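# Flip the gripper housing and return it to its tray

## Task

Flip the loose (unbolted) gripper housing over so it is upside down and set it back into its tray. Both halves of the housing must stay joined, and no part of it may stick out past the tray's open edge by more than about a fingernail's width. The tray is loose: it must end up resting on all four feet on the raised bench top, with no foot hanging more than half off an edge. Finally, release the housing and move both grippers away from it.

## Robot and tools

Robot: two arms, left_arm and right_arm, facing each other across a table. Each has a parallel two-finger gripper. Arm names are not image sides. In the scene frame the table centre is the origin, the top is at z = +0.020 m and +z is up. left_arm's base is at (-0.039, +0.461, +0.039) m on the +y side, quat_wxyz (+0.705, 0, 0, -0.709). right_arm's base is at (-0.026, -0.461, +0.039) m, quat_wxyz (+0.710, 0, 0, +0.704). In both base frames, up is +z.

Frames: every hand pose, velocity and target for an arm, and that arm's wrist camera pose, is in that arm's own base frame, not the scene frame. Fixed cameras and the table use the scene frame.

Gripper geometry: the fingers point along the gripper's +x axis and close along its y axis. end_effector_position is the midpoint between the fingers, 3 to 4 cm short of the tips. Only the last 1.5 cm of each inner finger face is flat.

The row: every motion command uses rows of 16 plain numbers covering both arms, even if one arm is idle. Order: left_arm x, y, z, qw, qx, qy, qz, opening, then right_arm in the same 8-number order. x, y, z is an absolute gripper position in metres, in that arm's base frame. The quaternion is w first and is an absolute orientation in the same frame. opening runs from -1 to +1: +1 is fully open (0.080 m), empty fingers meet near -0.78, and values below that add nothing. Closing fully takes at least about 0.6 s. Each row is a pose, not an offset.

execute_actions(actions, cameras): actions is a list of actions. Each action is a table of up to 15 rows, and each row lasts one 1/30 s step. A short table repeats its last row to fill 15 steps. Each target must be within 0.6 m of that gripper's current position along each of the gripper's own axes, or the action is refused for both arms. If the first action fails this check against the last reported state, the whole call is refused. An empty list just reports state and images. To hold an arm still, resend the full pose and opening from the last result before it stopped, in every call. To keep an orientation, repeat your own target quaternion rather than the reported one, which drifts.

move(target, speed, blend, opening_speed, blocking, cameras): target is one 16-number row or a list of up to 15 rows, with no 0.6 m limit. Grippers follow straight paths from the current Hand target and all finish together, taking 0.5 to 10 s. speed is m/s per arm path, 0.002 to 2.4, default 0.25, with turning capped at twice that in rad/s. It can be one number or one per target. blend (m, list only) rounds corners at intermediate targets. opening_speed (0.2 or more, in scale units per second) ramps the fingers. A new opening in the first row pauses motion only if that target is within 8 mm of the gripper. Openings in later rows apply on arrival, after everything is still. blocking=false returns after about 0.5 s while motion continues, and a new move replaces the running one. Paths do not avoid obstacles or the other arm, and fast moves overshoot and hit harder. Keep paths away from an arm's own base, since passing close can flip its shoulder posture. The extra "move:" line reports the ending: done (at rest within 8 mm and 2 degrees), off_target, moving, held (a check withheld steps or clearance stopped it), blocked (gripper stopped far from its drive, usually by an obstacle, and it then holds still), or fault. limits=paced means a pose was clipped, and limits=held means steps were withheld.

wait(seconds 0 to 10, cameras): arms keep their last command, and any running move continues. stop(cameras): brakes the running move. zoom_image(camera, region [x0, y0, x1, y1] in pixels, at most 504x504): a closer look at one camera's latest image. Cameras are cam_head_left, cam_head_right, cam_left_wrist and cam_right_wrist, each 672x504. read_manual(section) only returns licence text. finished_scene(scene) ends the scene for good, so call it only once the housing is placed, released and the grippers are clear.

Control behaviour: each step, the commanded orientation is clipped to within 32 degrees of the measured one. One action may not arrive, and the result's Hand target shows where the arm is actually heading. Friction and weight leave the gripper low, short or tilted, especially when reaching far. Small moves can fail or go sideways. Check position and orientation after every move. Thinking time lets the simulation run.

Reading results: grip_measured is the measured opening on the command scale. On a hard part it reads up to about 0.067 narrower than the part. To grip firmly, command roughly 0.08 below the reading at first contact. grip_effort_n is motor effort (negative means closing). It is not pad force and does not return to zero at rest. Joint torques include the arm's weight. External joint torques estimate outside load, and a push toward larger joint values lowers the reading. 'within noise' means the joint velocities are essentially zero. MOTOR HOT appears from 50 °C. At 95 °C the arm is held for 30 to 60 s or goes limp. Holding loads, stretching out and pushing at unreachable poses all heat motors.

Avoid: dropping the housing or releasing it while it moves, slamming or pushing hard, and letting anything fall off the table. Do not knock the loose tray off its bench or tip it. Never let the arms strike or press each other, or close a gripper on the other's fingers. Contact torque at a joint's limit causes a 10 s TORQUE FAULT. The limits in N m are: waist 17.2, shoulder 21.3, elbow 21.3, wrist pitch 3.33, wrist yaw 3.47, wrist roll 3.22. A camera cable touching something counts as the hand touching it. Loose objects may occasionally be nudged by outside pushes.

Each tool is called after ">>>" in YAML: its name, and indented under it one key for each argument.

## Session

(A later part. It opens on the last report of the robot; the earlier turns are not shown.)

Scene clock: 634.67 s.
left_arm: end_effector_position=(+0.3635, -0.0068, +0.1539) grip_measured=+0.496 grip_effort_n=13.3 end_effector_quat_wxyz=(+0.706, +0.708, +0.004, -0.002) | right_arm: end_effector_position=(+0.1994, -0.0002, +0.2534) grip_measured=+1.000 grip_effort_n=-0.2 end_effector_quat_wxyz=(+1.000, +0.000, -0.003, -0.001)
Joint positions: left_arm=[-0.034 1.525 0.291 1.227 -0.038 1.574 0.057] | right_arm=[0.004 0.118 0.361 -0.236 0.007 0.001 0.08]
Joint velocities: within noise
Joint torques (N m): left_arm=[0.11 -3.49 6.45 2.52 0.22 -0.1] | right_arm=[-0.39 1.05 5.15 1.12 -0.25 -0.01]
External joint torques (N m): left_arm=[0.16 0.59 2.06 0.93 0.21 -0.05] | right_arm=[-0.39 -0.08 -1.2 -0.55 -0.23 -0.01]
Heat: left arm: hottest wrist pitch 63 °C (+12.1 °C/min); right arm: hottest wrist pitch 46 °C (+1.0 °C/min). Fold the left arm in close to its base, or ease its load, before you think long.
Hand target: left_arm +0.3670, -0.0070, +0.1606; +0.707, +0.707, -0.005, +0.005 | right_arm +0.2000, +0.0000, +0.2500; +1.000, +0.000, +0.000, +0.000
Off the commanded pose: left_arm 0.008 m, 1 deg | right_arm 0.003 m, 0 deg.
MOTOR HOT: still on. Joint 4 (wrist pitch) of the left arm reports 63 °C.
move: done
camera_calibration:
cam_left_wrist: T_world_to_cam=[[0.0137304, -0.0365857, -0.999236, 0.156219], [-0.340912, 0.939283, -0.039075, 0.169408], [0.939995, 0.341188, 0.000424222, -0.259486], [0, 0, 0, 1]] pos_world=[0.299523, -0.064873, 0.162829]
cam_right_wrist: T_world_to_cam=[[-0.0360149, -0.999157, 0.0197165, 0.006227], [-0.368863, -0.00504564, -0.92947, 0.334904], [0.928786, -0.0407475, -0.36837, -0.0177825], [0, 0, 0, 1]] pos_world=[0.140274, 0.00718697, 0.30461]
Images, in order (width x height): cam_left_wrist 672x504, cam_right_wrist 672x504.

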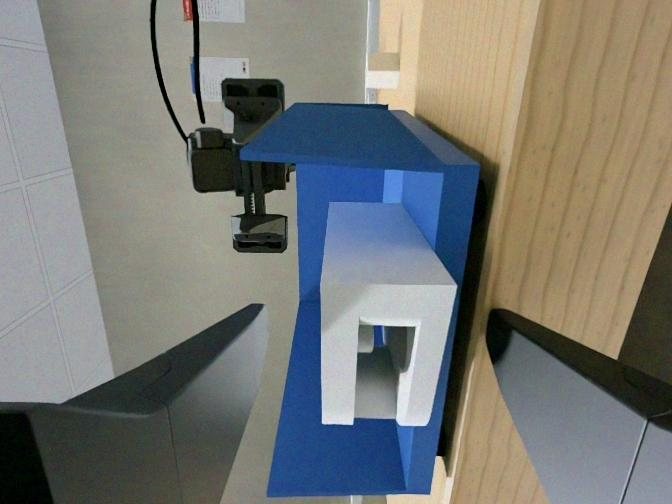

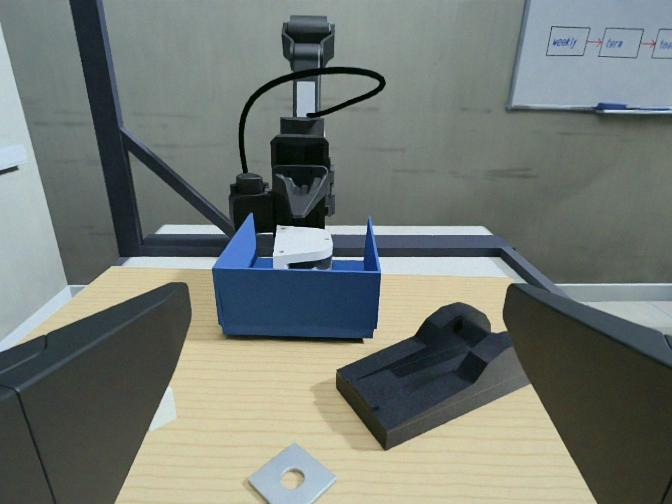

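>>> move:
  target:
    - [0.3672, -0.007, 0.1595, 0.7071, 0.7071, -0.003, 0.003, -0.35, 0.20, 0.0, 0.25, 1, 0, 0, 0, 1]
  speed: 0.06
  opening_speed: 0.5
  cameras: ["cam_left_wrist","cam_right_wrist","cam_head_right"]

>>> zoom_image:
  camera: "cam_right_wrist"
  region: [180, 120, 420, 360]

Scene clock: 646.53 s.
left_arm: end_effector_position=(+0.3642, -0.0068, +0.1545) grip_measured=-0.232 grip_effort_n=-83.5 end_effector_quat_wxyz=(+0.706, +0.708, +0.004, -0.001) | right_arm: end_effector_position=(+0.1994, -0.0002, +0.2534) grip_measured=+1.000 grip_effort_n=-0.2 end_effector_quat_wxyz=(+1.000, +0.000, -0.003, -0.001)
Joint positions: left_arm=[-0.034 1.527 0.294 1.227 -0.038 1.574 0.025] | right_arm=[0.004 0.118 0.361 -0.236 0.007 0.001 0.08]
Joint velocities: within noise
Joint torques (N m): left_arm=[0.09 -3.69 6.25 1.92 0.2 -0.1] | right_arm=[-0.39 1.05 5.15 1.12 -0.25 -0.01]
External joint torques (N m): left_arm=[0.15 0.44 1.84 0.32 0.2 -0.05] | right_arm=[-0.37 -0.11 -1.15 -0.54 -0.25 -0.01]
Heat: left arm: hottest wrist pitch 61 °C (+10.1 °C/min); right arm: hottest wrist pitch 46 °C (+1.0 °C/min). Fold the left arm in close to its base, or ease its load, before you think long.
Hand target: left_arm +0.3673, -0.0070, +0.1591; +0.707, +0.707, -0.003, +0.003 | right_arm +0.2000, +0.0000, +0.2500; +1.000, +0.000, +0.000, +0.000
Off the commanded pose: left_arm 0.006 m, 1 deg | right_arm 0.003 m, 0 deg.
MOTOR HOT: still on. Joint 4 (wrist pitch) of the left arm reports 61 °C.
move: done
camera_calibration:
cam_left_wrist: T_world_to_cam=[[0.0152503, -0.036652, -0.999212, 0.156244], [-0.340842, 0.939284, -0.0396558, 0.16974], [0.939997, 0.341178, 0.00183178, -0.260375], [0, 0, 0, 1]] pos_world=[0.300224, -0.064873, 0.163329]
cam_right_wrist: T_world_to_cam=[[-0.0360149, -0.999157, 0.0197165, 0.006227], [-0.368863, -0.00504564, -0.92947, 0.334904], [0.928786, -0.0407475, -0.36837, -0.0177825], [0, 0, 0, 1]] pos_world=[0.140274, 0.00718697, 0.30461]
Images, in order (width x height): cam_head_right 672x504, cam_left_wrist 672x504, cam_right_wrist 672x504.

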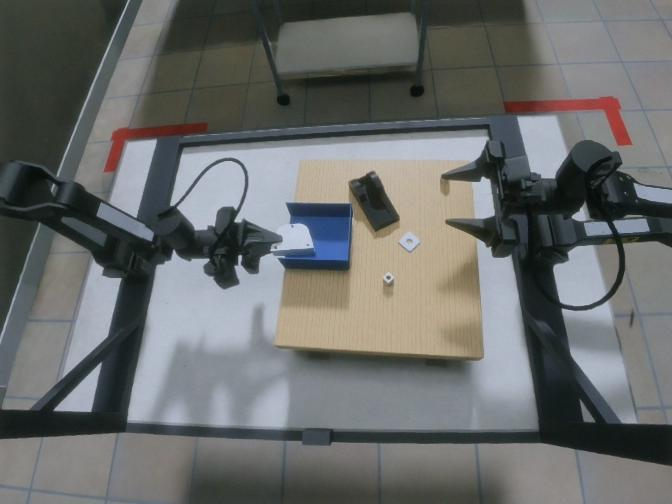

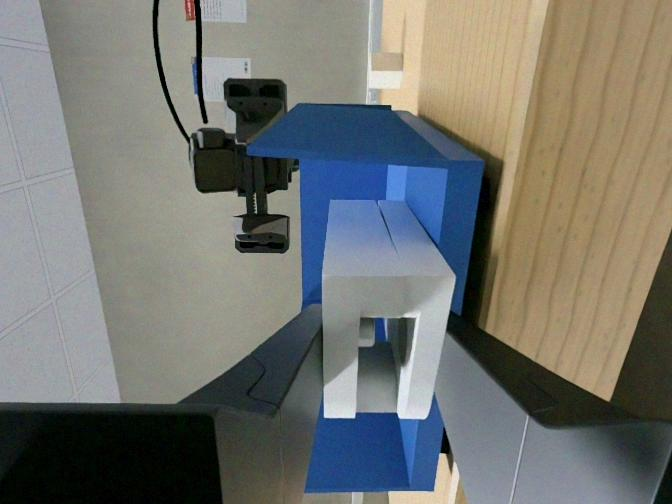

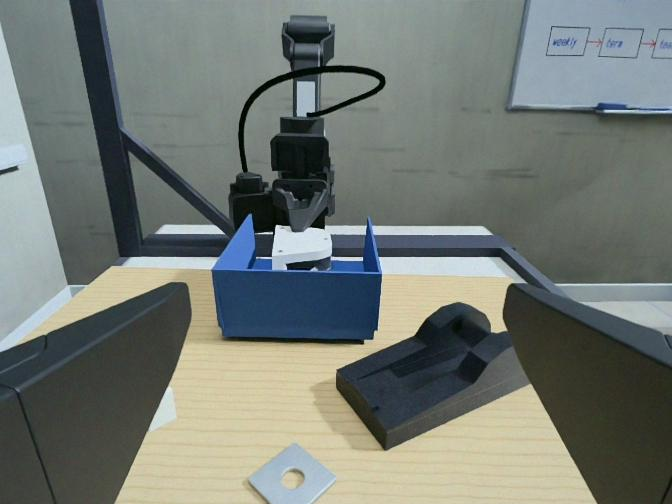

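Scaled by 2.100 from the camera's 672x504 image, which has a finer 960x720 frame.

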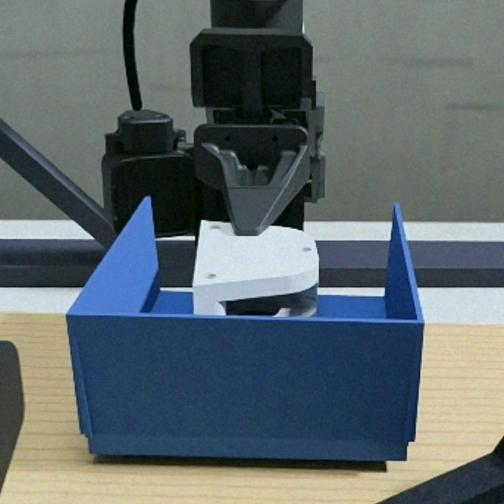

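>>> zoom_image:
  camera: "cam_left_wrist"
  region: [280, 150, 500, 440]

Scaled by 1.738 from the camera's 672x504 image, which has a finer 960x720 frame.

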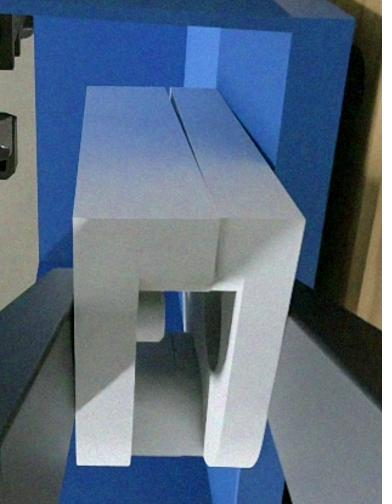

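>>> move:
  target:
    - [0.3672, -0.007, 0.1595, 0.7071, 0.7071, -0.003, 0.003, -0.19, 0.20, 0.0, 0.25, 1, 0, 0, 0, 1]
  speed: 0.06
  opening_speed: 0.3
  cameras: ["cam_left_wrist"]

>>> zoom_image:
  camera: "cam_left_wrist"
  region: [280, 150, 500, 440]

Scene clock: 676.63 s.
left_arm: end_effector_position=(+0.3642, -0.0068, +0.1545) grip_measured=-0.192 grip_effort_n=6.3 end_effector_quat_wxyz=(+0.706, +0.708, +0.004, -0.001) | right_arm: end_effector_position=(+0.1994, -0.0002, +0.2534) grip_measured=+1.000 grip_effort_n=-0.2 end_effector_quat_wxyz=(+1.000, +0.000, -0.003, -0.001)
Joint positions: left_arm=[-0.034 1.527 0.294 1.227 -0.038 1.574 0.026] | right_arm=[0.004 0.118 0.361 -0.236 0.007 0.001 0.08]
Joint velocities: within noise
Joint torques (N m): left_arm=[0.1 -3.86 6.23 1.93 0.22 -0.1] | right_arm=[-0.39 1.05 5.16 1.12 -0.25 -0.01]
External joint torques (N m): left_arm=[0.14 0.2 1.88 0.35 0.22 -0.05] | right_arm=[-0.38 -0.13 -1.08 -0.52 -0.24 -0.01]
Heat: left arm: hottest wrist pitch 58 °C (-2.0 °C/min); right arm: hottest wrist pitch 46 °C (+0.0 °C/min). Fold the left arm in close to its base, or ease its load, before you think long.
Hand target: left_arm +0.3672, -0.0070, +0.1595; +0.707, +0.707, -0.003, +0.003 | right_arm +0.2000, +0.0000, +0.2500; +1.000, +0.000, +0.000, +0.000
Off the commanded pose: left_arm 0.006 m, 1 deg | right_arm 0.003 m, 0 deg.
MOTOR HOT: still on. Joint 4 (wrist pitch) of the left arm reports 58 °C.
move: done
camera_calibration:
cam_left_wrist: T_world_to_cam=[[0.0152503, -0.036652, -0.999212, 0.156244], [-0.340842, 0.939284, -0.0396558, 0.16974], [0.939997, 0.341178, 0.00183178, -0.260375], [0, 0, 0, 1]] pos_world=[0.300224, -0.064873, 0.163329]
Images, in order (width x height): cam_left_wrist 672x504.

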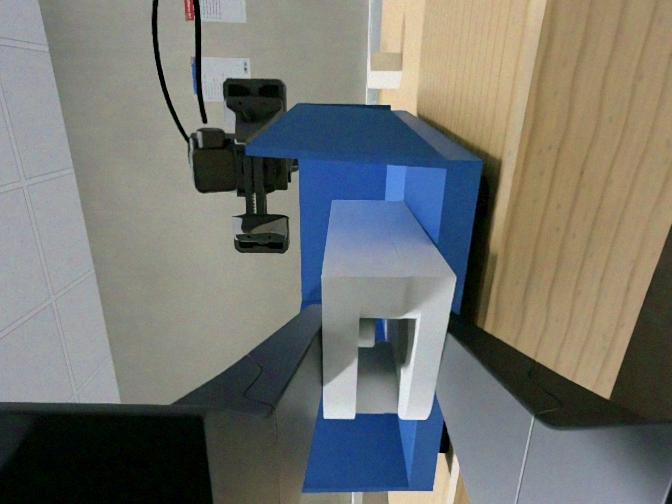

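Scaled by 1.738 from the camera's 672x504 image, which has a finer 960x720 frame.

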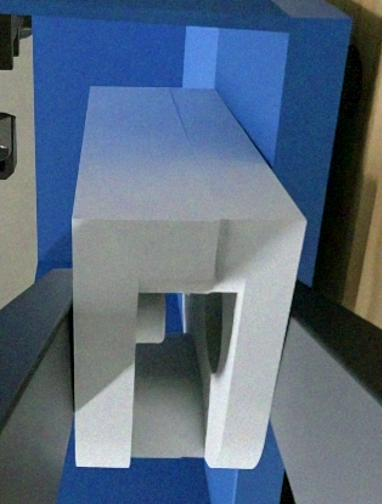

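>>> move:
  target:
    - [0.3672, -0.007, 0.1595, 0.7071, 0.7071, -0.003, 0.003, -0.21, 0.20, 0.0, 0.25, 1, 0, 0, 0, 1]
    - [0.3672, -0.007, 0.178, 0.7071, 0.7071, -0.003, 0.003, -0.21, 0.20, 0.0, 0.25, 1, 0, 0, 0, 1]
  speed: 0.05

>>> zoom_image:
  camera: "cam_left_wrist"
  region: [280, 150, 500, 440]

>>> zoom_image:
  camera: "cam_right_wrist"
  region: [180, 120, 420, 360]

Scene clock: 690.63 s.
left_arm: end_effector_position=(+0.3648, -0.0068, +0.1678) grip_measured=-0.202 grip_effort_n=-41.6 end_effector_quat_wxyz=(+0.706, +0.708, +0.007, -0.005) | right_arm: end_effector_position=(+0.1994, -0.0002, +0.2534) grip_measured=+1.000 grip_effort_n=0.2 end_effector_quat_wxyz=(+1.000, +0.000, -0.003, -0.001)
Joint positions: left_arm=[-0.034 1.438 0.323 1.098 -0.038 1.574 0.026] | right_arm=[0.004 0.118 0.361 -0.236 0.007 0.001 0.08]
Joint velocities: within noise
Joint torques (N m): left_arm=[0.14 -5.28 7.18 1.42 0.21 -0.09] | right_arm=[-0.39 1.06 5.16 1.12 -0.25 -0.01]
External joint torques (N m): left_arm=[0.23 -1.29 2.28 -0.19 0.2 -0.04] | right_arm=[-0.38 -0.13 -1.09 -0.53 -0.24 -0.01]
Heat: left arm: hottest wrist pitch 57 °C (-6.0 °C/min); right arm: hottest wrist pitch 46 °C (+0.0 °C/min). Fold the left arm in close to its base, or ease its load, before you think long.
Hand target: left_arm +0.3673, -0.0070, +0.1781; +0.707, +0.707, -0.003, +0.003 | right_arm +0.2000, +0.0000, +0.2500; +1.000, +0.000, +0.000, +0.000
Off the commanded pose: left_arm 0.011 m, 2 deg | right_arm 0.003 m, 0 deg.
MOTOR HOT: still on. Joint 4 (wrist pitch) of the left arm reports 57 °C.
move: off_target (left_arm)
camera_calibration:
cam_left_wrist: T_world_to_cam=[[0.00451236, -0.0362221, -0.999334, 0.173403], [-0.341263, 0.939294, -0.0355868, 0.169901], [0.939957, 0.341196, -0.00812282, -0.259187], [0, 0, 0, 1]] pos_world=[0.300823, -0.0648729, 0.177228]
cam_right_wrist: T_world_to_cam=[[-0.0360149, -0.999157, 0.0197165, 0.006227], [-0.368863, -0.00504564, -0.92947, 0.334904], [0.928786, -0.0407475, -0.36837, -0.0177825], [0, 0, 0, 1]] pos_world=[0.140274, 0.00718697, 0.30461]

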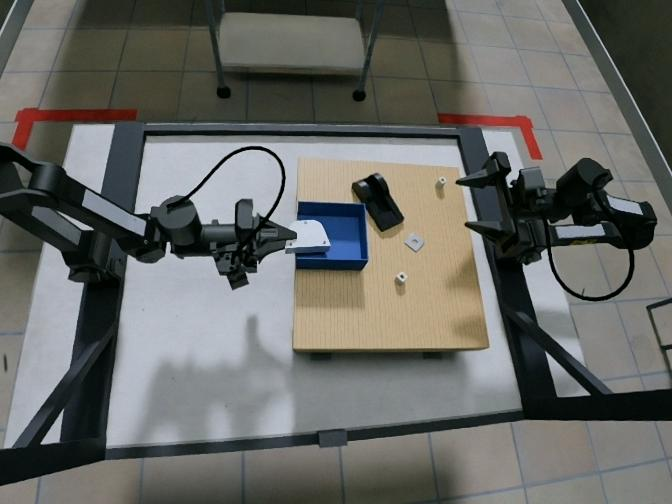

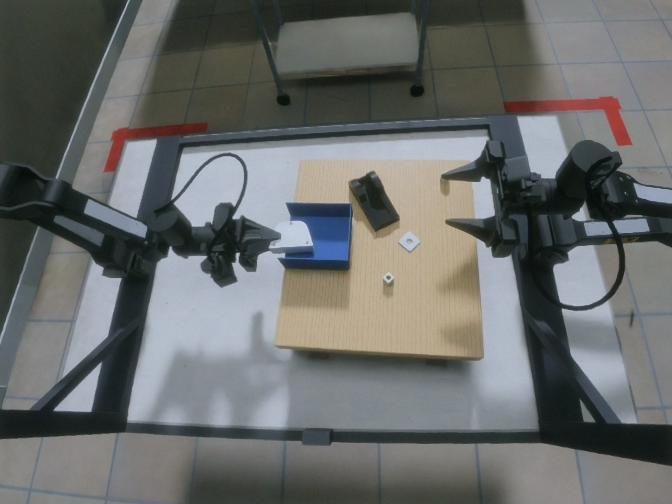

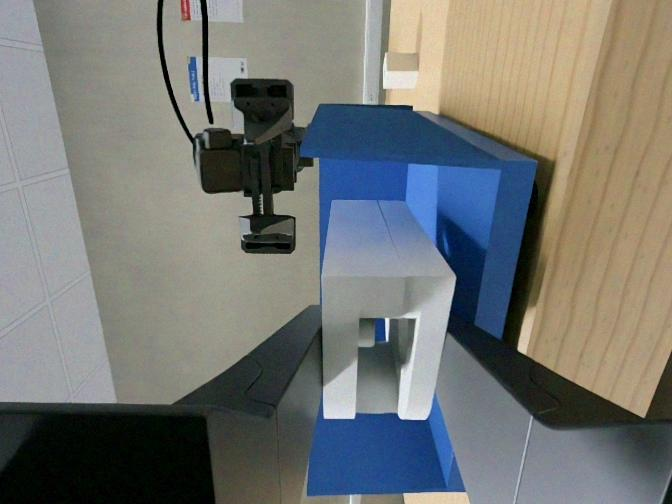

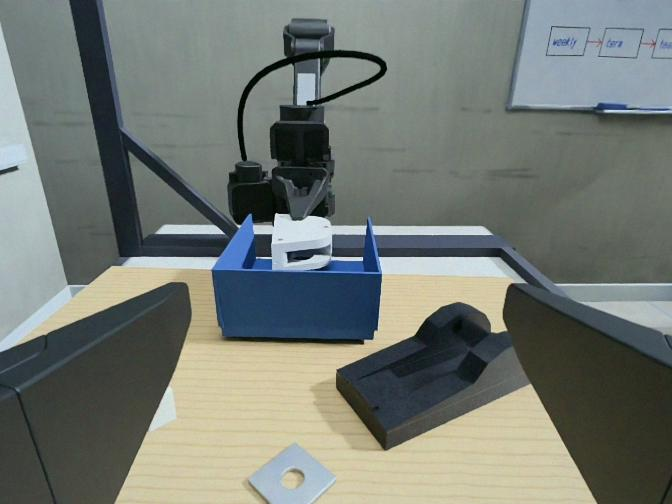

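Scaled by 1.738 from the camera's 672x504 image, which has a finer 960x720 frame.

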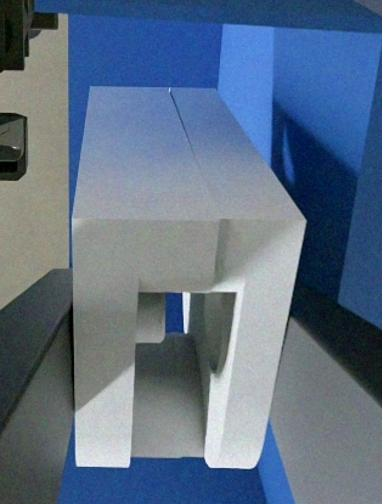

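Scaled by 2.100 from the camera's 672x504 image, which has a finer 960x720 frame.

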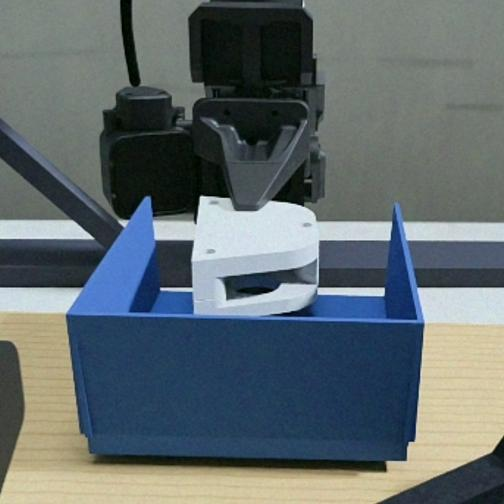

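>>> move:
  target:
    - [0.355, -0.007, 0.215, 0.7071, 0.7071, 0, 0, -0.215, 0.20, 0.0, 0.25, 1, 0, 0, 0, 1]
    - [0.28, -0.007, 0.25, 0.7071, 0.7071, 0, 0, -0.215, 0.20, 0.0, 0.25, 1, 0, 0, 0, 1]
  speed: 0.1
  blend: 0.02
  cameras: ["cam_left_wrist","cam_head_right"]

>>> move:
  target:
    - [0.28, -0.004, 0.25, 1, 0, 0, 0, -0.215, 0.20, 0.0, 0.25, 1, 0, 0, 0, 1]
    - [0.28, 0, 0.25, 0.7071, -0.7071, 0, 0, -0.215, 0.20, 0.0, 0.25, 1, 0, 0, 0, 1]
  speed: 0.35

>>> zoom_image:
  camera: "cam_left_wrist"
  region: [200, 60, 600, 460]

Scene clock: 705.33 s.
left_arm: end_effector_position=(+0.2825, -0.0073, +0.2468) grip_measured=-0.206 grip_effort_n=-47.7 end_effector_quat_wxyz=(+0.706, +0.708, +0.002, -0.004) | right_arm: end_effector_position=(+0.1994, -0.0002, +0.2534) grip_measured=+1.000 grip_effort_n=-0.2 end_effector_quat_wxyz=(+1.000, +0.000, -0.003, -0.001)
Joint positions: left_arm=[-0.053 0.669 0.355 0.306 -0.05 1.574 0.026] | right_arm=[0.004 0.118 0.361 -0.236 0.007 0.001 0.08]
Joint velocities: within noise
Joint torques (N m): left_arm=[-0.19 -1.53 7.56 1.41 -0.16 -0.1] | right_arm=[-0.39 1.05 5.16 1.13 -0.25 -0.01]
External joint torques (N m): left_arm=[-0.18 -0.53 0.94 -0.19 -0.17 -0.05] | right_arm=[-0.38 -0.1 -1.18 -0.55 -0.25 -0.01]
Heat: left arm: hottest wrist pitch 57 °C (-5.1 °C/min); right arm: hottest wrist pitch 46 °C (+0.0 °C/min). Fold the left arm in close to its base, or ease its load, before you think long.
Hand target: left_arm +0.2815, -0.0071, +0.2500; +0.707, +0.707, +0.000, +0.000 | right_arm +0.2000, +0.0000, +0.2500; +1.000, +0.000, +0.000, +0.000
Off the commanded pose: left_arm 0.004 m, 1 deg | right_arm 0.003 m, 0 deg.
MOTOR HOT: still on. Joint 4 (wrist pitch) of the left arm reports 57 °C.
move: done; blend cut to 0.0194 m at target 1
camera_calibration:
cam_left_wrist: T_world_to_cam=[[0.0135651, -0.0365419, -0.99924, 0.250198], [-0.335165, 0.941353, -0.038975, 0.144328], [0.942062, 0.335439, 0.000521914, -0.183783], [0, 0, 0, 1]] pos_world=[0.218115, -0.0650731, 0.255729]
Images, in order (width x height): cam_head_right 672x504, cam_left_wrist 672x504.

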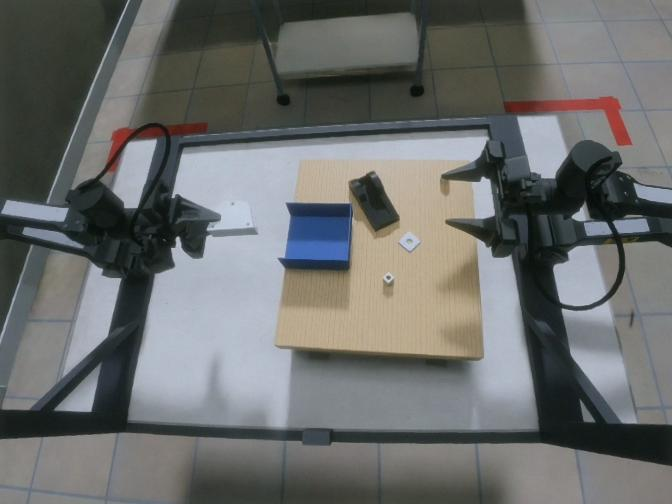

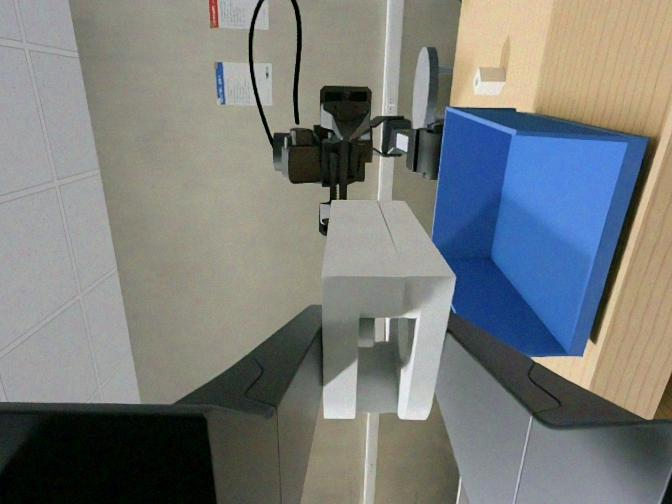

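Scene clock: 710.73 s.
left_arm: end_effector_position=(+0.2812, -0.0002, +0.2480) grip_measured=-0.206 grip_effort_n=-47.7 end_effector_quat_wxyz=(+0.705, -0.709, +0.002, +0.002) | right_arm: end_effector_position=(+0.1994, -0.0002, +0.2534) grip_measured=+1.000 grip_effort_n=-0.2 end_effector_quat_wxyz=(+1.000, +0.000, -0.003, -0.001)
Joint positions: left_arm=[-0.002 0.659 0.355 0.299 -0.003 -1.577 0.026] | right_arm=[0.004 0.118 0.361 -0.236 0.007 0.001 0.08]
Joint velocities: within noise
Joint torques (N m): left_arm=[0.19 -1.51 7.42 1.41 0.21 -0.02] | right_arm=[-0.4 1.05 5.16 1.12 -0.25 -0.01]
External joint torques (N m): left_arm=[0.22 -0.57 0.84 -0.17 0.2 -0.07] | right_arm=[-0.39 -0.15 -1.06 -0.52 -0.24 -0.01]
Heat: left arm: hottest wrist pitch 57 °C (-4.0 °C/min); right arm: hottest wrist pitch 46 °C (+0.0 °C/min). Fold the left arm in close to its base, or ease its load, before you think long.
Hand target: left_arm +0.2801, -0.0003, +0.2502; +0.704, -0.710, +0.001, -0.001 | right_arm +0.2000, +0.0000, +0.2500; +1.000, +0.000, +0.000, +0.000
Off the commanded pose: left_arm 0.002 m, 0 deg | right_arm 0.003 m, 0 deg.
MOTOR HOT: still on. Joint 4 (wrist pitch) of the left arm reports 57 °C.
move: done
camera_calibration:
cam_left_wrist: T_world_to_cam=[[0.0268001, 0.0461128, 0.998577, -0.24748], [-0.336094, -0.940367, 0.052445, 0.114425], [0.941447, -0.337021, -0.00970372, -0.182303], [0, 0, 0, 1]] pos_world=[0.216718, 0.0575737, 0.239358]
cam_right_wrist: T_world_to_cam=[[-0.0360149, -0.999157, 0.0197165, 0.006227], [-0.368863, -0.00504564, -0.92947, 0.334904], [0.928786, -0.0407475, -0.36837, -0.0177825], [0, 0, 0, 1]] pos_world=[0.140274, 0.00718697, 0.30461]

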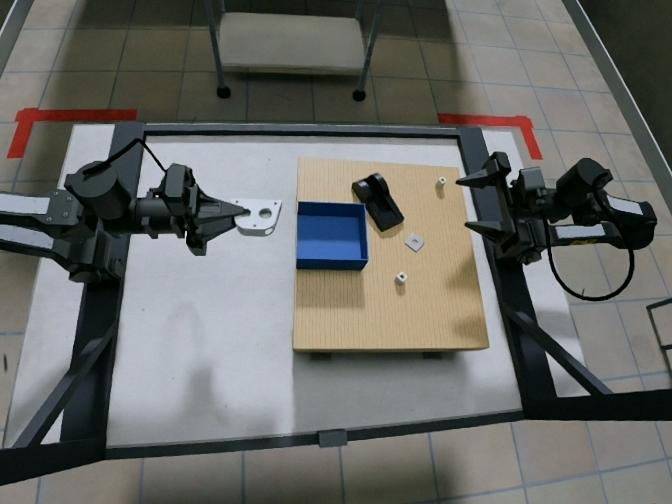

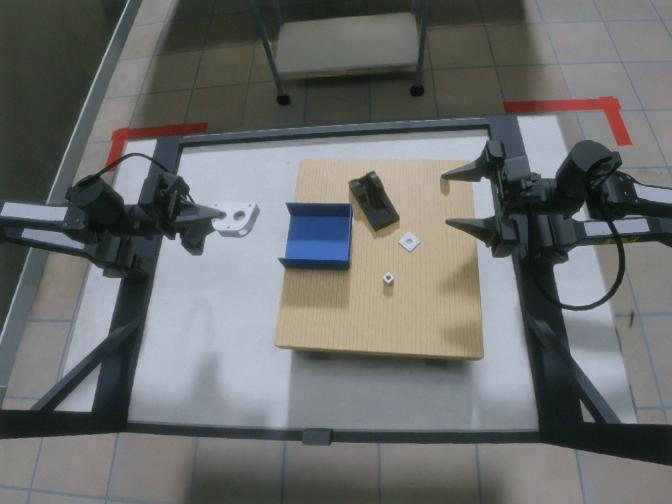

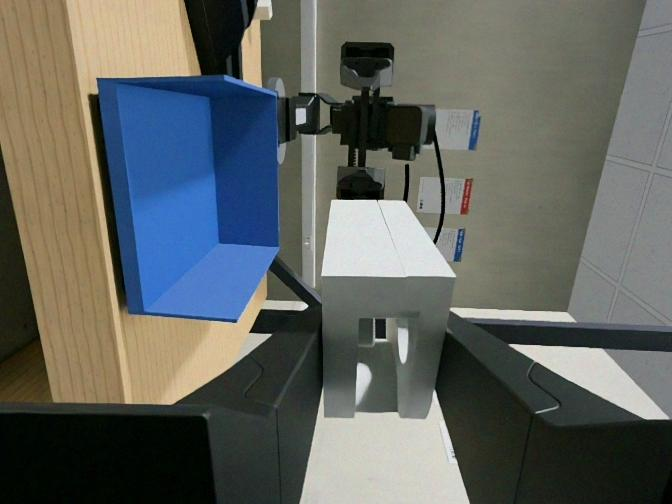

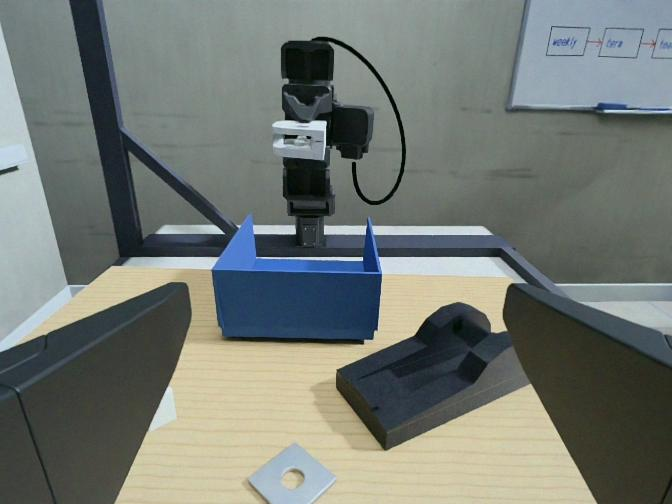

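Scaled by 1.260 from the camera's 672x504 image, which has a finer 960x720 frame.

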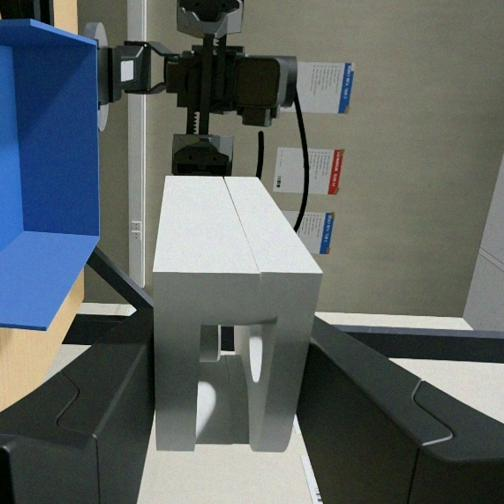

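>>> move:
  target:
    - [0.285, 0.009, 0.20, 0.7071, -0.7071, 0, 0, -0.215, 0.20, 0.0, 0.25, 1, 0, 0, 0, 1]
    - [0.315, 0.009, 0.185, 0.7071, -0.7071, 0.004, 0.004, -0.215, 0.20, 0.0, 0.25, 1, 0, 0, 0, 1]
    - [0.3675, 0.009, 0.183, 0.7071, -0.7071, 0.004, 0.004, -0.215, 0.20, 0.0, 0.25, 1, 0, 0, 0, 1]
  speed: 0.12

>>> zoom_image:
  camera: "cam_left_wrist"
  region: [200, 60, 600, 460]

>>> zoom_image:
  camera: "cam_right_wrist"
  region: [180, 120, 420, 360]

Scene clock: 727.30 s.
left_arm: end_effector_position=(+0.3621, +0.0081, +0.1736) grip_measured=-0.206 grip_effort_n=-47.7 end_effector_quat_wxyz=(+0.705, -0.709, +0.018, +0.011) | right_arm: end_effector_position=(+0.1994, -0.0002, +0.2534) grip_measured=+1.000 grip_effort_n=-0.2 end_effector_quat_wxyz=(+1.000, +0.000, -0.003, -0.001)
Joint positions: left_arm=[0.045 1.371 0.337 0.994 0.055 -1.574 0.026] | right_arm=[0.004 0.118 0.361 -0.236 0.007 0.001 0.08]
Joint velocities: within noise
Joint torques (N m): left_arm=[-0.28 -3.33 7.64 2.61 -0.18 0.13] | right_arm=[-0.41 1.05 5.15 1.13 -0.25 -0.01]
External joint torques (N m): left_arm=[-0.22 0.37 2.54 1.03 -0.19 0.08] | right_arm=[-0.4 -0.14 -1.08 -0.52 -0.24 -0.01]
Heat: left arm: hottest wrist pitch 58 °C (-1.0 °C/min); right arm: hottest wrist pitch 46 °C (+0.0 °C/min). Fold the left arm in close to its base, or ease its load, before you think long.
Hand target: left_arm +0.3660, +0.0082, +0.1829; +0.706, -0.708, +0.006, +0.002 | right_arm +0.2000, +0.0000, +0.2500; +1.000, +0.000, +0.000, +0.000
Off the commanded pose: left_arm 0.011 m, 2 deg | right_arm 0.003 m, 0 deg.
MOTOR HOT: still on. Joint 4 (wrist pitch) of the left arm reports 58 °C.
move: off_target (left_arm)
camera_calibration:
cam_left_wrist: T_world_to_cam=[[0.0623872, 0.0446407, 0.997053, -0.188337], [-0.344241, -0.936733, 0.0634797, 0.154374], [0.936806, -0.347187, -0.043073, -0.248977], [0, 0, 0, 1]] pos_world=[0.298135, 0.0665733, 0.167258]
cam_right_wrist: T_world_to_cam=[[-0.0360149, -0.999157, 0.0197165, 0.006227], [-0.368863, -0.00504564, -0.92947, 0.334904], [0.928786, -0.0407475, -0.36837, -0.0177825], [0, 0, 0, 1]] pos_world=[0.140274, 0.00718697, 0.30461]

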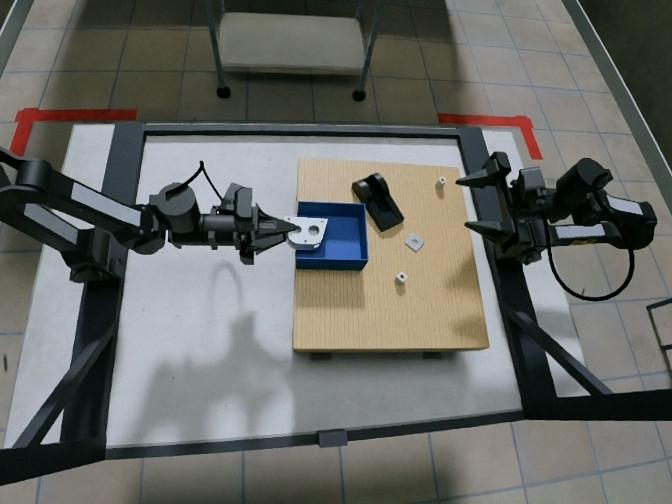

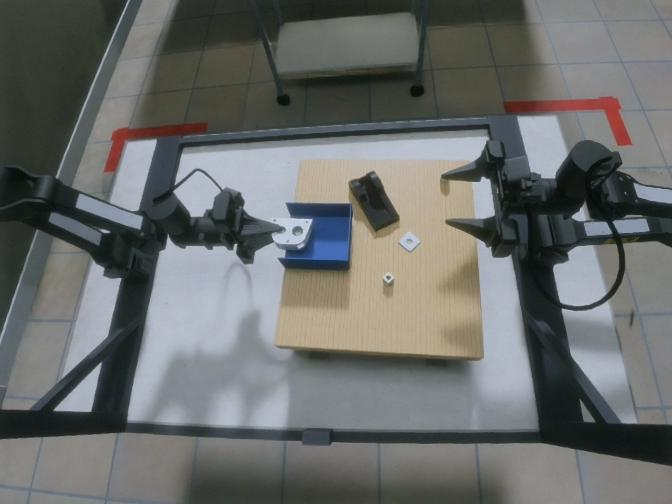

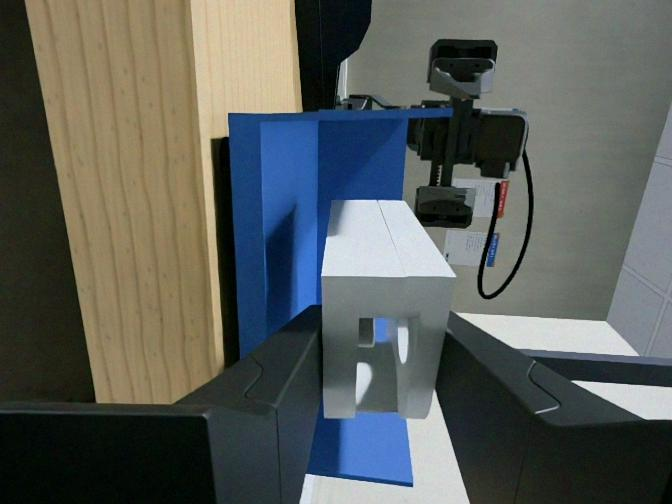

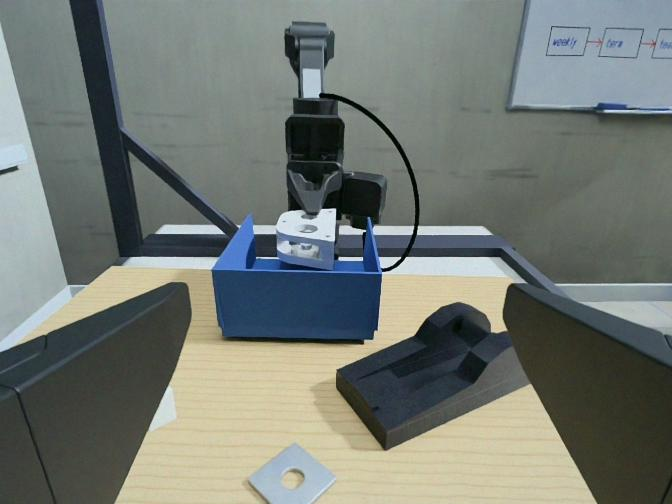

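Scaled by 1.260 from the camera's 672x504 image, which has a finer 960x720 frame.

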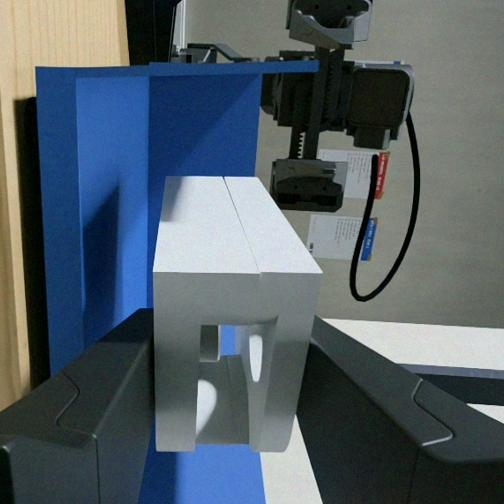

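Scaled by 2.100 from the camera's 672x504 image, which has a finer 960x720 frame.

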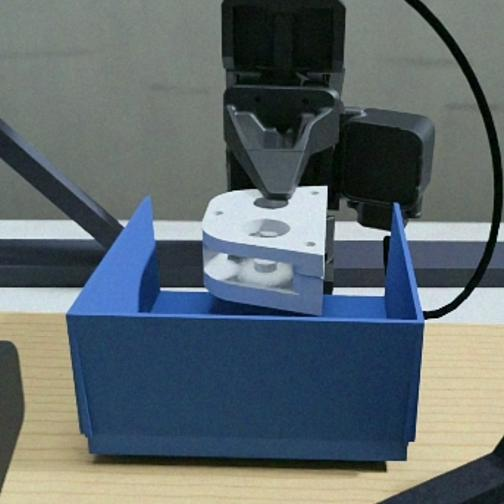

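>>> move:
  target:
    - [0.3685, 0.010, 0.177, 0.7070, -0.7070, -0.0125, -0.009, -0.215, 0.20, 0.0, 0.25, 1, 0, 0, 0, 1]
    - [0.3685, 0.010, 0.168, 0.7070, -0.7070, -0.0125, -0.009, -0.215, 0.20, 0.0, 0.25, 1, 0, 0, 0, 1]
  speed: 0.05
  cameras: ["cam_left_wrist","cam_right_wrist"]

>>> zoom_image:
  camera: "cam_right_wrist"
  region: [180, 120, 420, 360]

>>> zoom_image:
  camera: "cam_left_wrist"
  region: [200, 60, 600, 460]

Scene clock: 747.90 s.
left_arm: end_effector_position=(+0.3694, +0.0100, +0.1686) grip_measured=-0.206 grip_effort_n=-47.7 end_effector_quat_wxyz=(+0.706, -0.708, -0.010, -0.009) | right_arm: end_effector_position=(+0.1994, -0.0002, +0.2534) grip_measured=+1.000 grip_effort_n=-0.2 end_effector_quat_wxyz=(+1.000, +0.000, -0.003, -0.001)
Joint positions: left_arm=[0.045 1.509 0.324 1.211 0.045 -1.574 0.026] | right_arm=[0.004 0.118 0.361 -0.236 0.007 0.001 0.08]
Joint velocities: within noise
Joint torques (N m): left_arm=[-0.25 -3.72 4.37 2.62 -0.17 0.14] | right_arm=[-0.39 1.06 5.16 1.12 -0.25 -0.01]
External joint torques (N m): left_arm=[-0.22 0.4 -0.18 1.05 -0.17 0.09] | right_arm=[-0.37 -0.09 -1.2 -0.56 -0.25 -0.01]
Heat: left arm: hottest wrist pitch 68 °C (+11.0 °C/min); right arm: hottest wrist pitch 46 °C (+0.0 °C/min). Fold the left arm in close to its base, or ease its load, before you think long.
Hand target: left_arm +0.3684, +0.0100, +0.1681; +0.707, -0.707, -0.012, -0.009 | right_arm +0.2000, +0.0000, +0.2500; +1.000, +0.000, +0.000, +0.000
Off the commanded pose: left_arm 0.001 m, 0 deg | right_arm 0.003 m, 0 deg.
MOTOR HOT: still on. Joint 4 (wrist pitch) of the left arm reports 68 °C.
move: done
camera_calibration:
cam_left_wrist: T_world_to_cam=[[-0.00537703, 0.0418956, 0.999108, -0.159225], [-0.337478, -0.940581, 0.0376251, 0.160927], [0.941318, -0.336975, 0.0191964, -0.267564], [0, 0, 0, 1]] pos_world=[0.305316, 0.0678734, 0.158164]
cam_right_wrist: T_world_to_cam=[[-0.0360149, -0.999157, 0.0197165, 0.006227], [-0.368863, -0.00504564, -0.92947, 0.334904], [0.928786, -0.0407475, -0.36837, -0.0177825], [0, 0, 0, 1]] pos_world=[0.140274, 0.00718697, 0.30461]
Images, in order (width x height): cam_left_wrist 672x504, cam_right_wrist 672x504.

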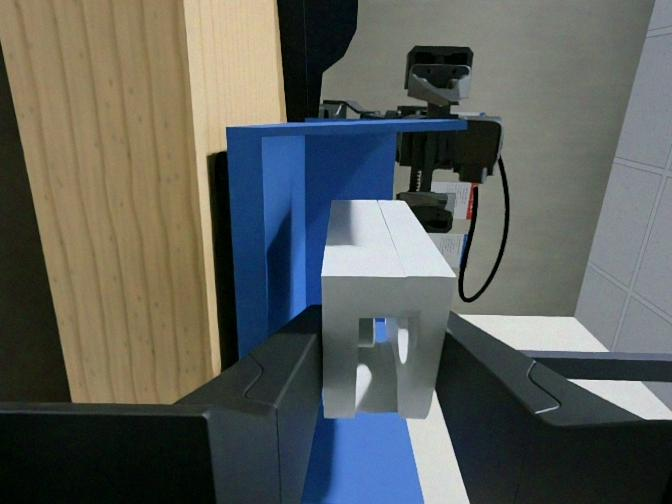

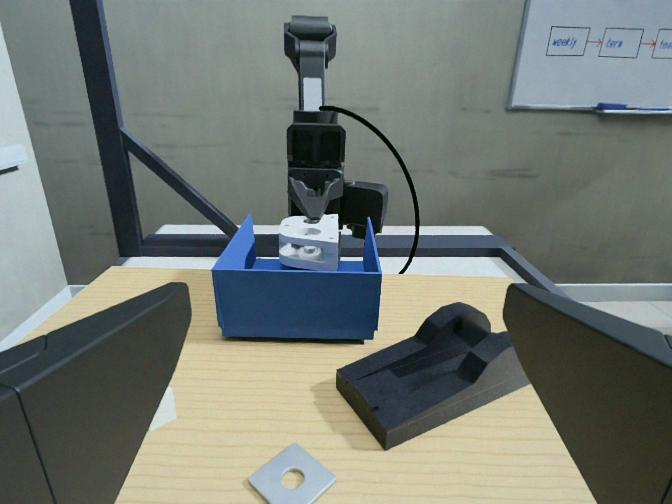

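Scaled by 2.100 from the camera's 672x504 image, which has a finer 960x720 frame.

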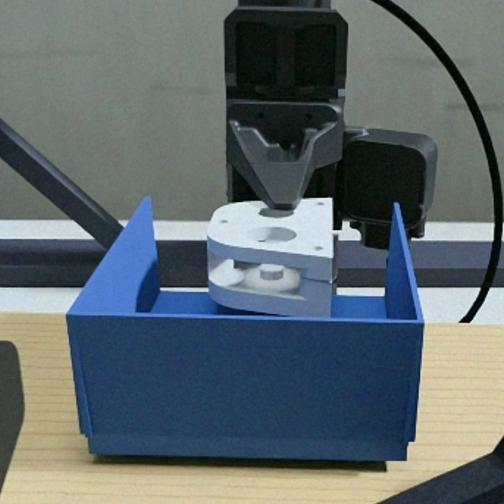

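Scaled by 1.260 from the camera's 672x504 image, which has a finer 960x720 frame.

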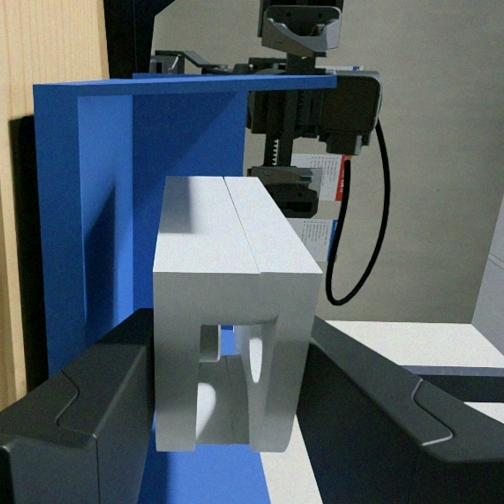

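>>> move:
  target:
    - [0.3640, 0.010, 0.166, 0.7070, -0.7070, -0.006, -0.006, -0.215, 0.20, 0.0, 0.25, 1, 0, 0, 0, 1]
    - [0.3640, 0.010, 0.158, 0.7070, -0.7070, -0.006, -0.006, -0.215, 0.20, 0.0, 0.25, 1, 0, 0, 0, 1]
  speed: 0.04
  cameras: ["cam_left_wrist","cam_right_wrist"]

>>> zoom_image:
  camera: "cam_right_wrist"
  region: [180, 120, 420, 360]

>>> zoom_image:
  camera: "cam_left_wrist"
  region: [200, 60, 600, 460]

Scene clock: 759.53 s.
left_arm: end_effector_position=(+0.3651, +0.0099, +0.1585) grip_measured=-0.206 grip_effort_n=-47.7 end_effector_quat_wxyz=(+0.706, -0.708, -0.005, -0.004) | right_arm: end_effector_position=(+0.1994, -0.0002, +0.2534) grip_measured=+1.000 grip_effort_n=-0.2 end_effector_quat_wxyz=(+1.000, +0.000, -0.003, -0.001)
Joint positions: left_arm=[0.045 1.533 0.297 1.25 0.045 -1.574 0.026] | right_arm=[0.004 0.118 0.361 -0.236 0.007 0.001 0.08]
Joint velocities: within noise
Joint torques (N m): left_arm=[0.05 -3.68 4.1 2.62 0.08 0.15] | right_arm=[-0.4 1.05 5.17 1.12 -0.25 -0.01]
External joint torques (N m): left_arm=[0.11 0.46 -0.29 1.03 0.07 0.1] | right_arm=[-0.39 -0.12 -1.1 -0.53 -0.25 -0.02]
Heat: left arm: hottest wrist pitch 68 °C (+11.1 °C/min); right arm: hottest wrist pitch 46 °C (+0.0 °C/min). Fold the left arm in close to its base, or ease its load, before you think long.
Hand target: left_arm +0.3640, +0.0100, +0.1580; +0.707, -0.707, -0.006, -0.006 | right_arm +0.2000, +0.0000, +0.2500; +1.000, +0.000, +0.000, +0.000
Off the commanded pose: left_arm 0.001 m, 0 deg | right_arm 0.003 m, 0 deg.
MOTOR HOT: still on. Joint 4 (wrist pitch) of the left arm reports 68 °C.
move: done
camera_calibration:
cam_left_wrist: T_world_to_cam=[[0.00839843, 0.0425185, 0.99906, -0.154127], [-0.336943, -0.940549, 0.0428608, 0.158628], [0.941488, -0.336986, 0.00642715, -0.261367], [0, 0, 0, 1]] pos_world=[0.300817, 0.0676734, 0.148863]
cam_right_wrist: T_world_to_cam=[[-0.0360149, -0.999157, 0.0197165, 0.006227], [-0.368863, -0.00504564, -0.92947, 0.334904], [0.928786, -0.0407475, -0.36837, -0.0177825], [0, 0, 0, 1]] pos_world=[0.140274, 0.00718697, 0.30461]
Images, in order (width x height): cam_left_wrist 672x504, cam_right_wrist 672x504.

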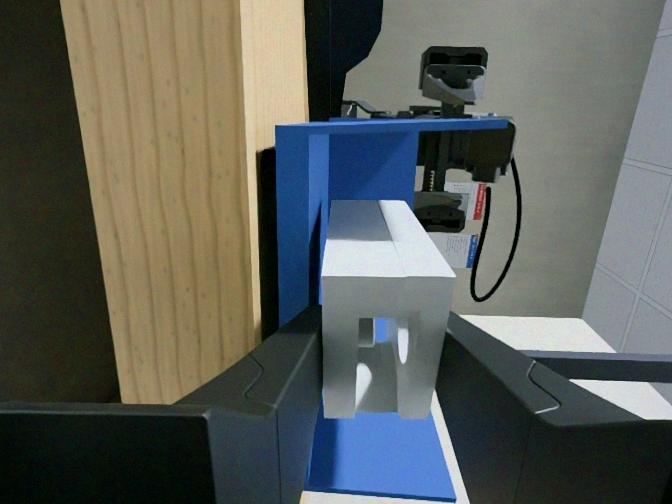

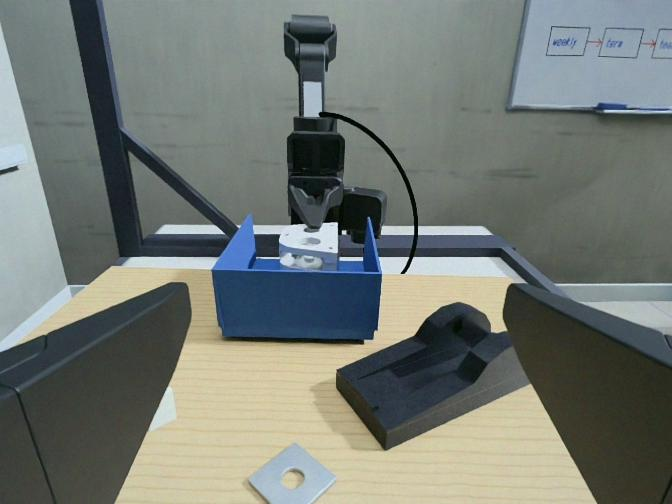

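Scaled by 2.100 from the camera's 672x504 image, which has a finer 960x720 frame.

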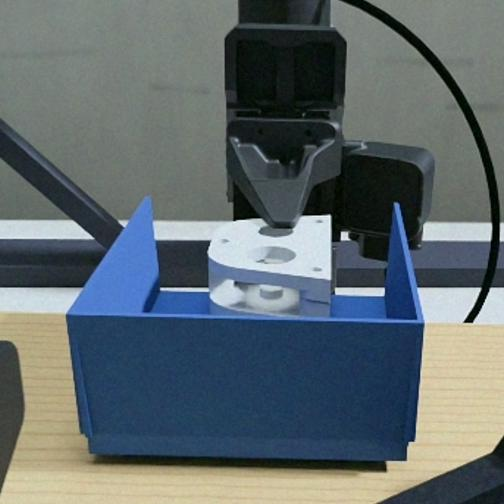

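Scaled by 1.260 from the camera's 672x504 image, which has a finer 960x720 frame.

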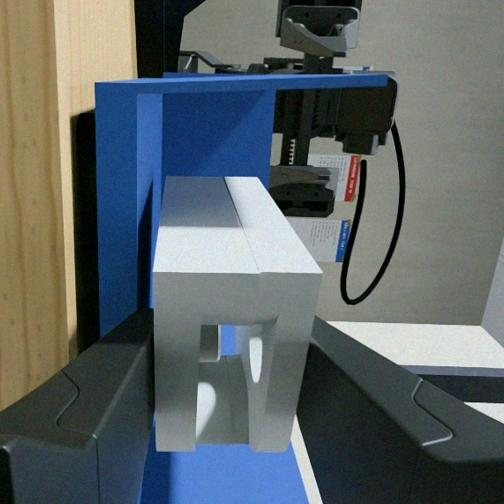

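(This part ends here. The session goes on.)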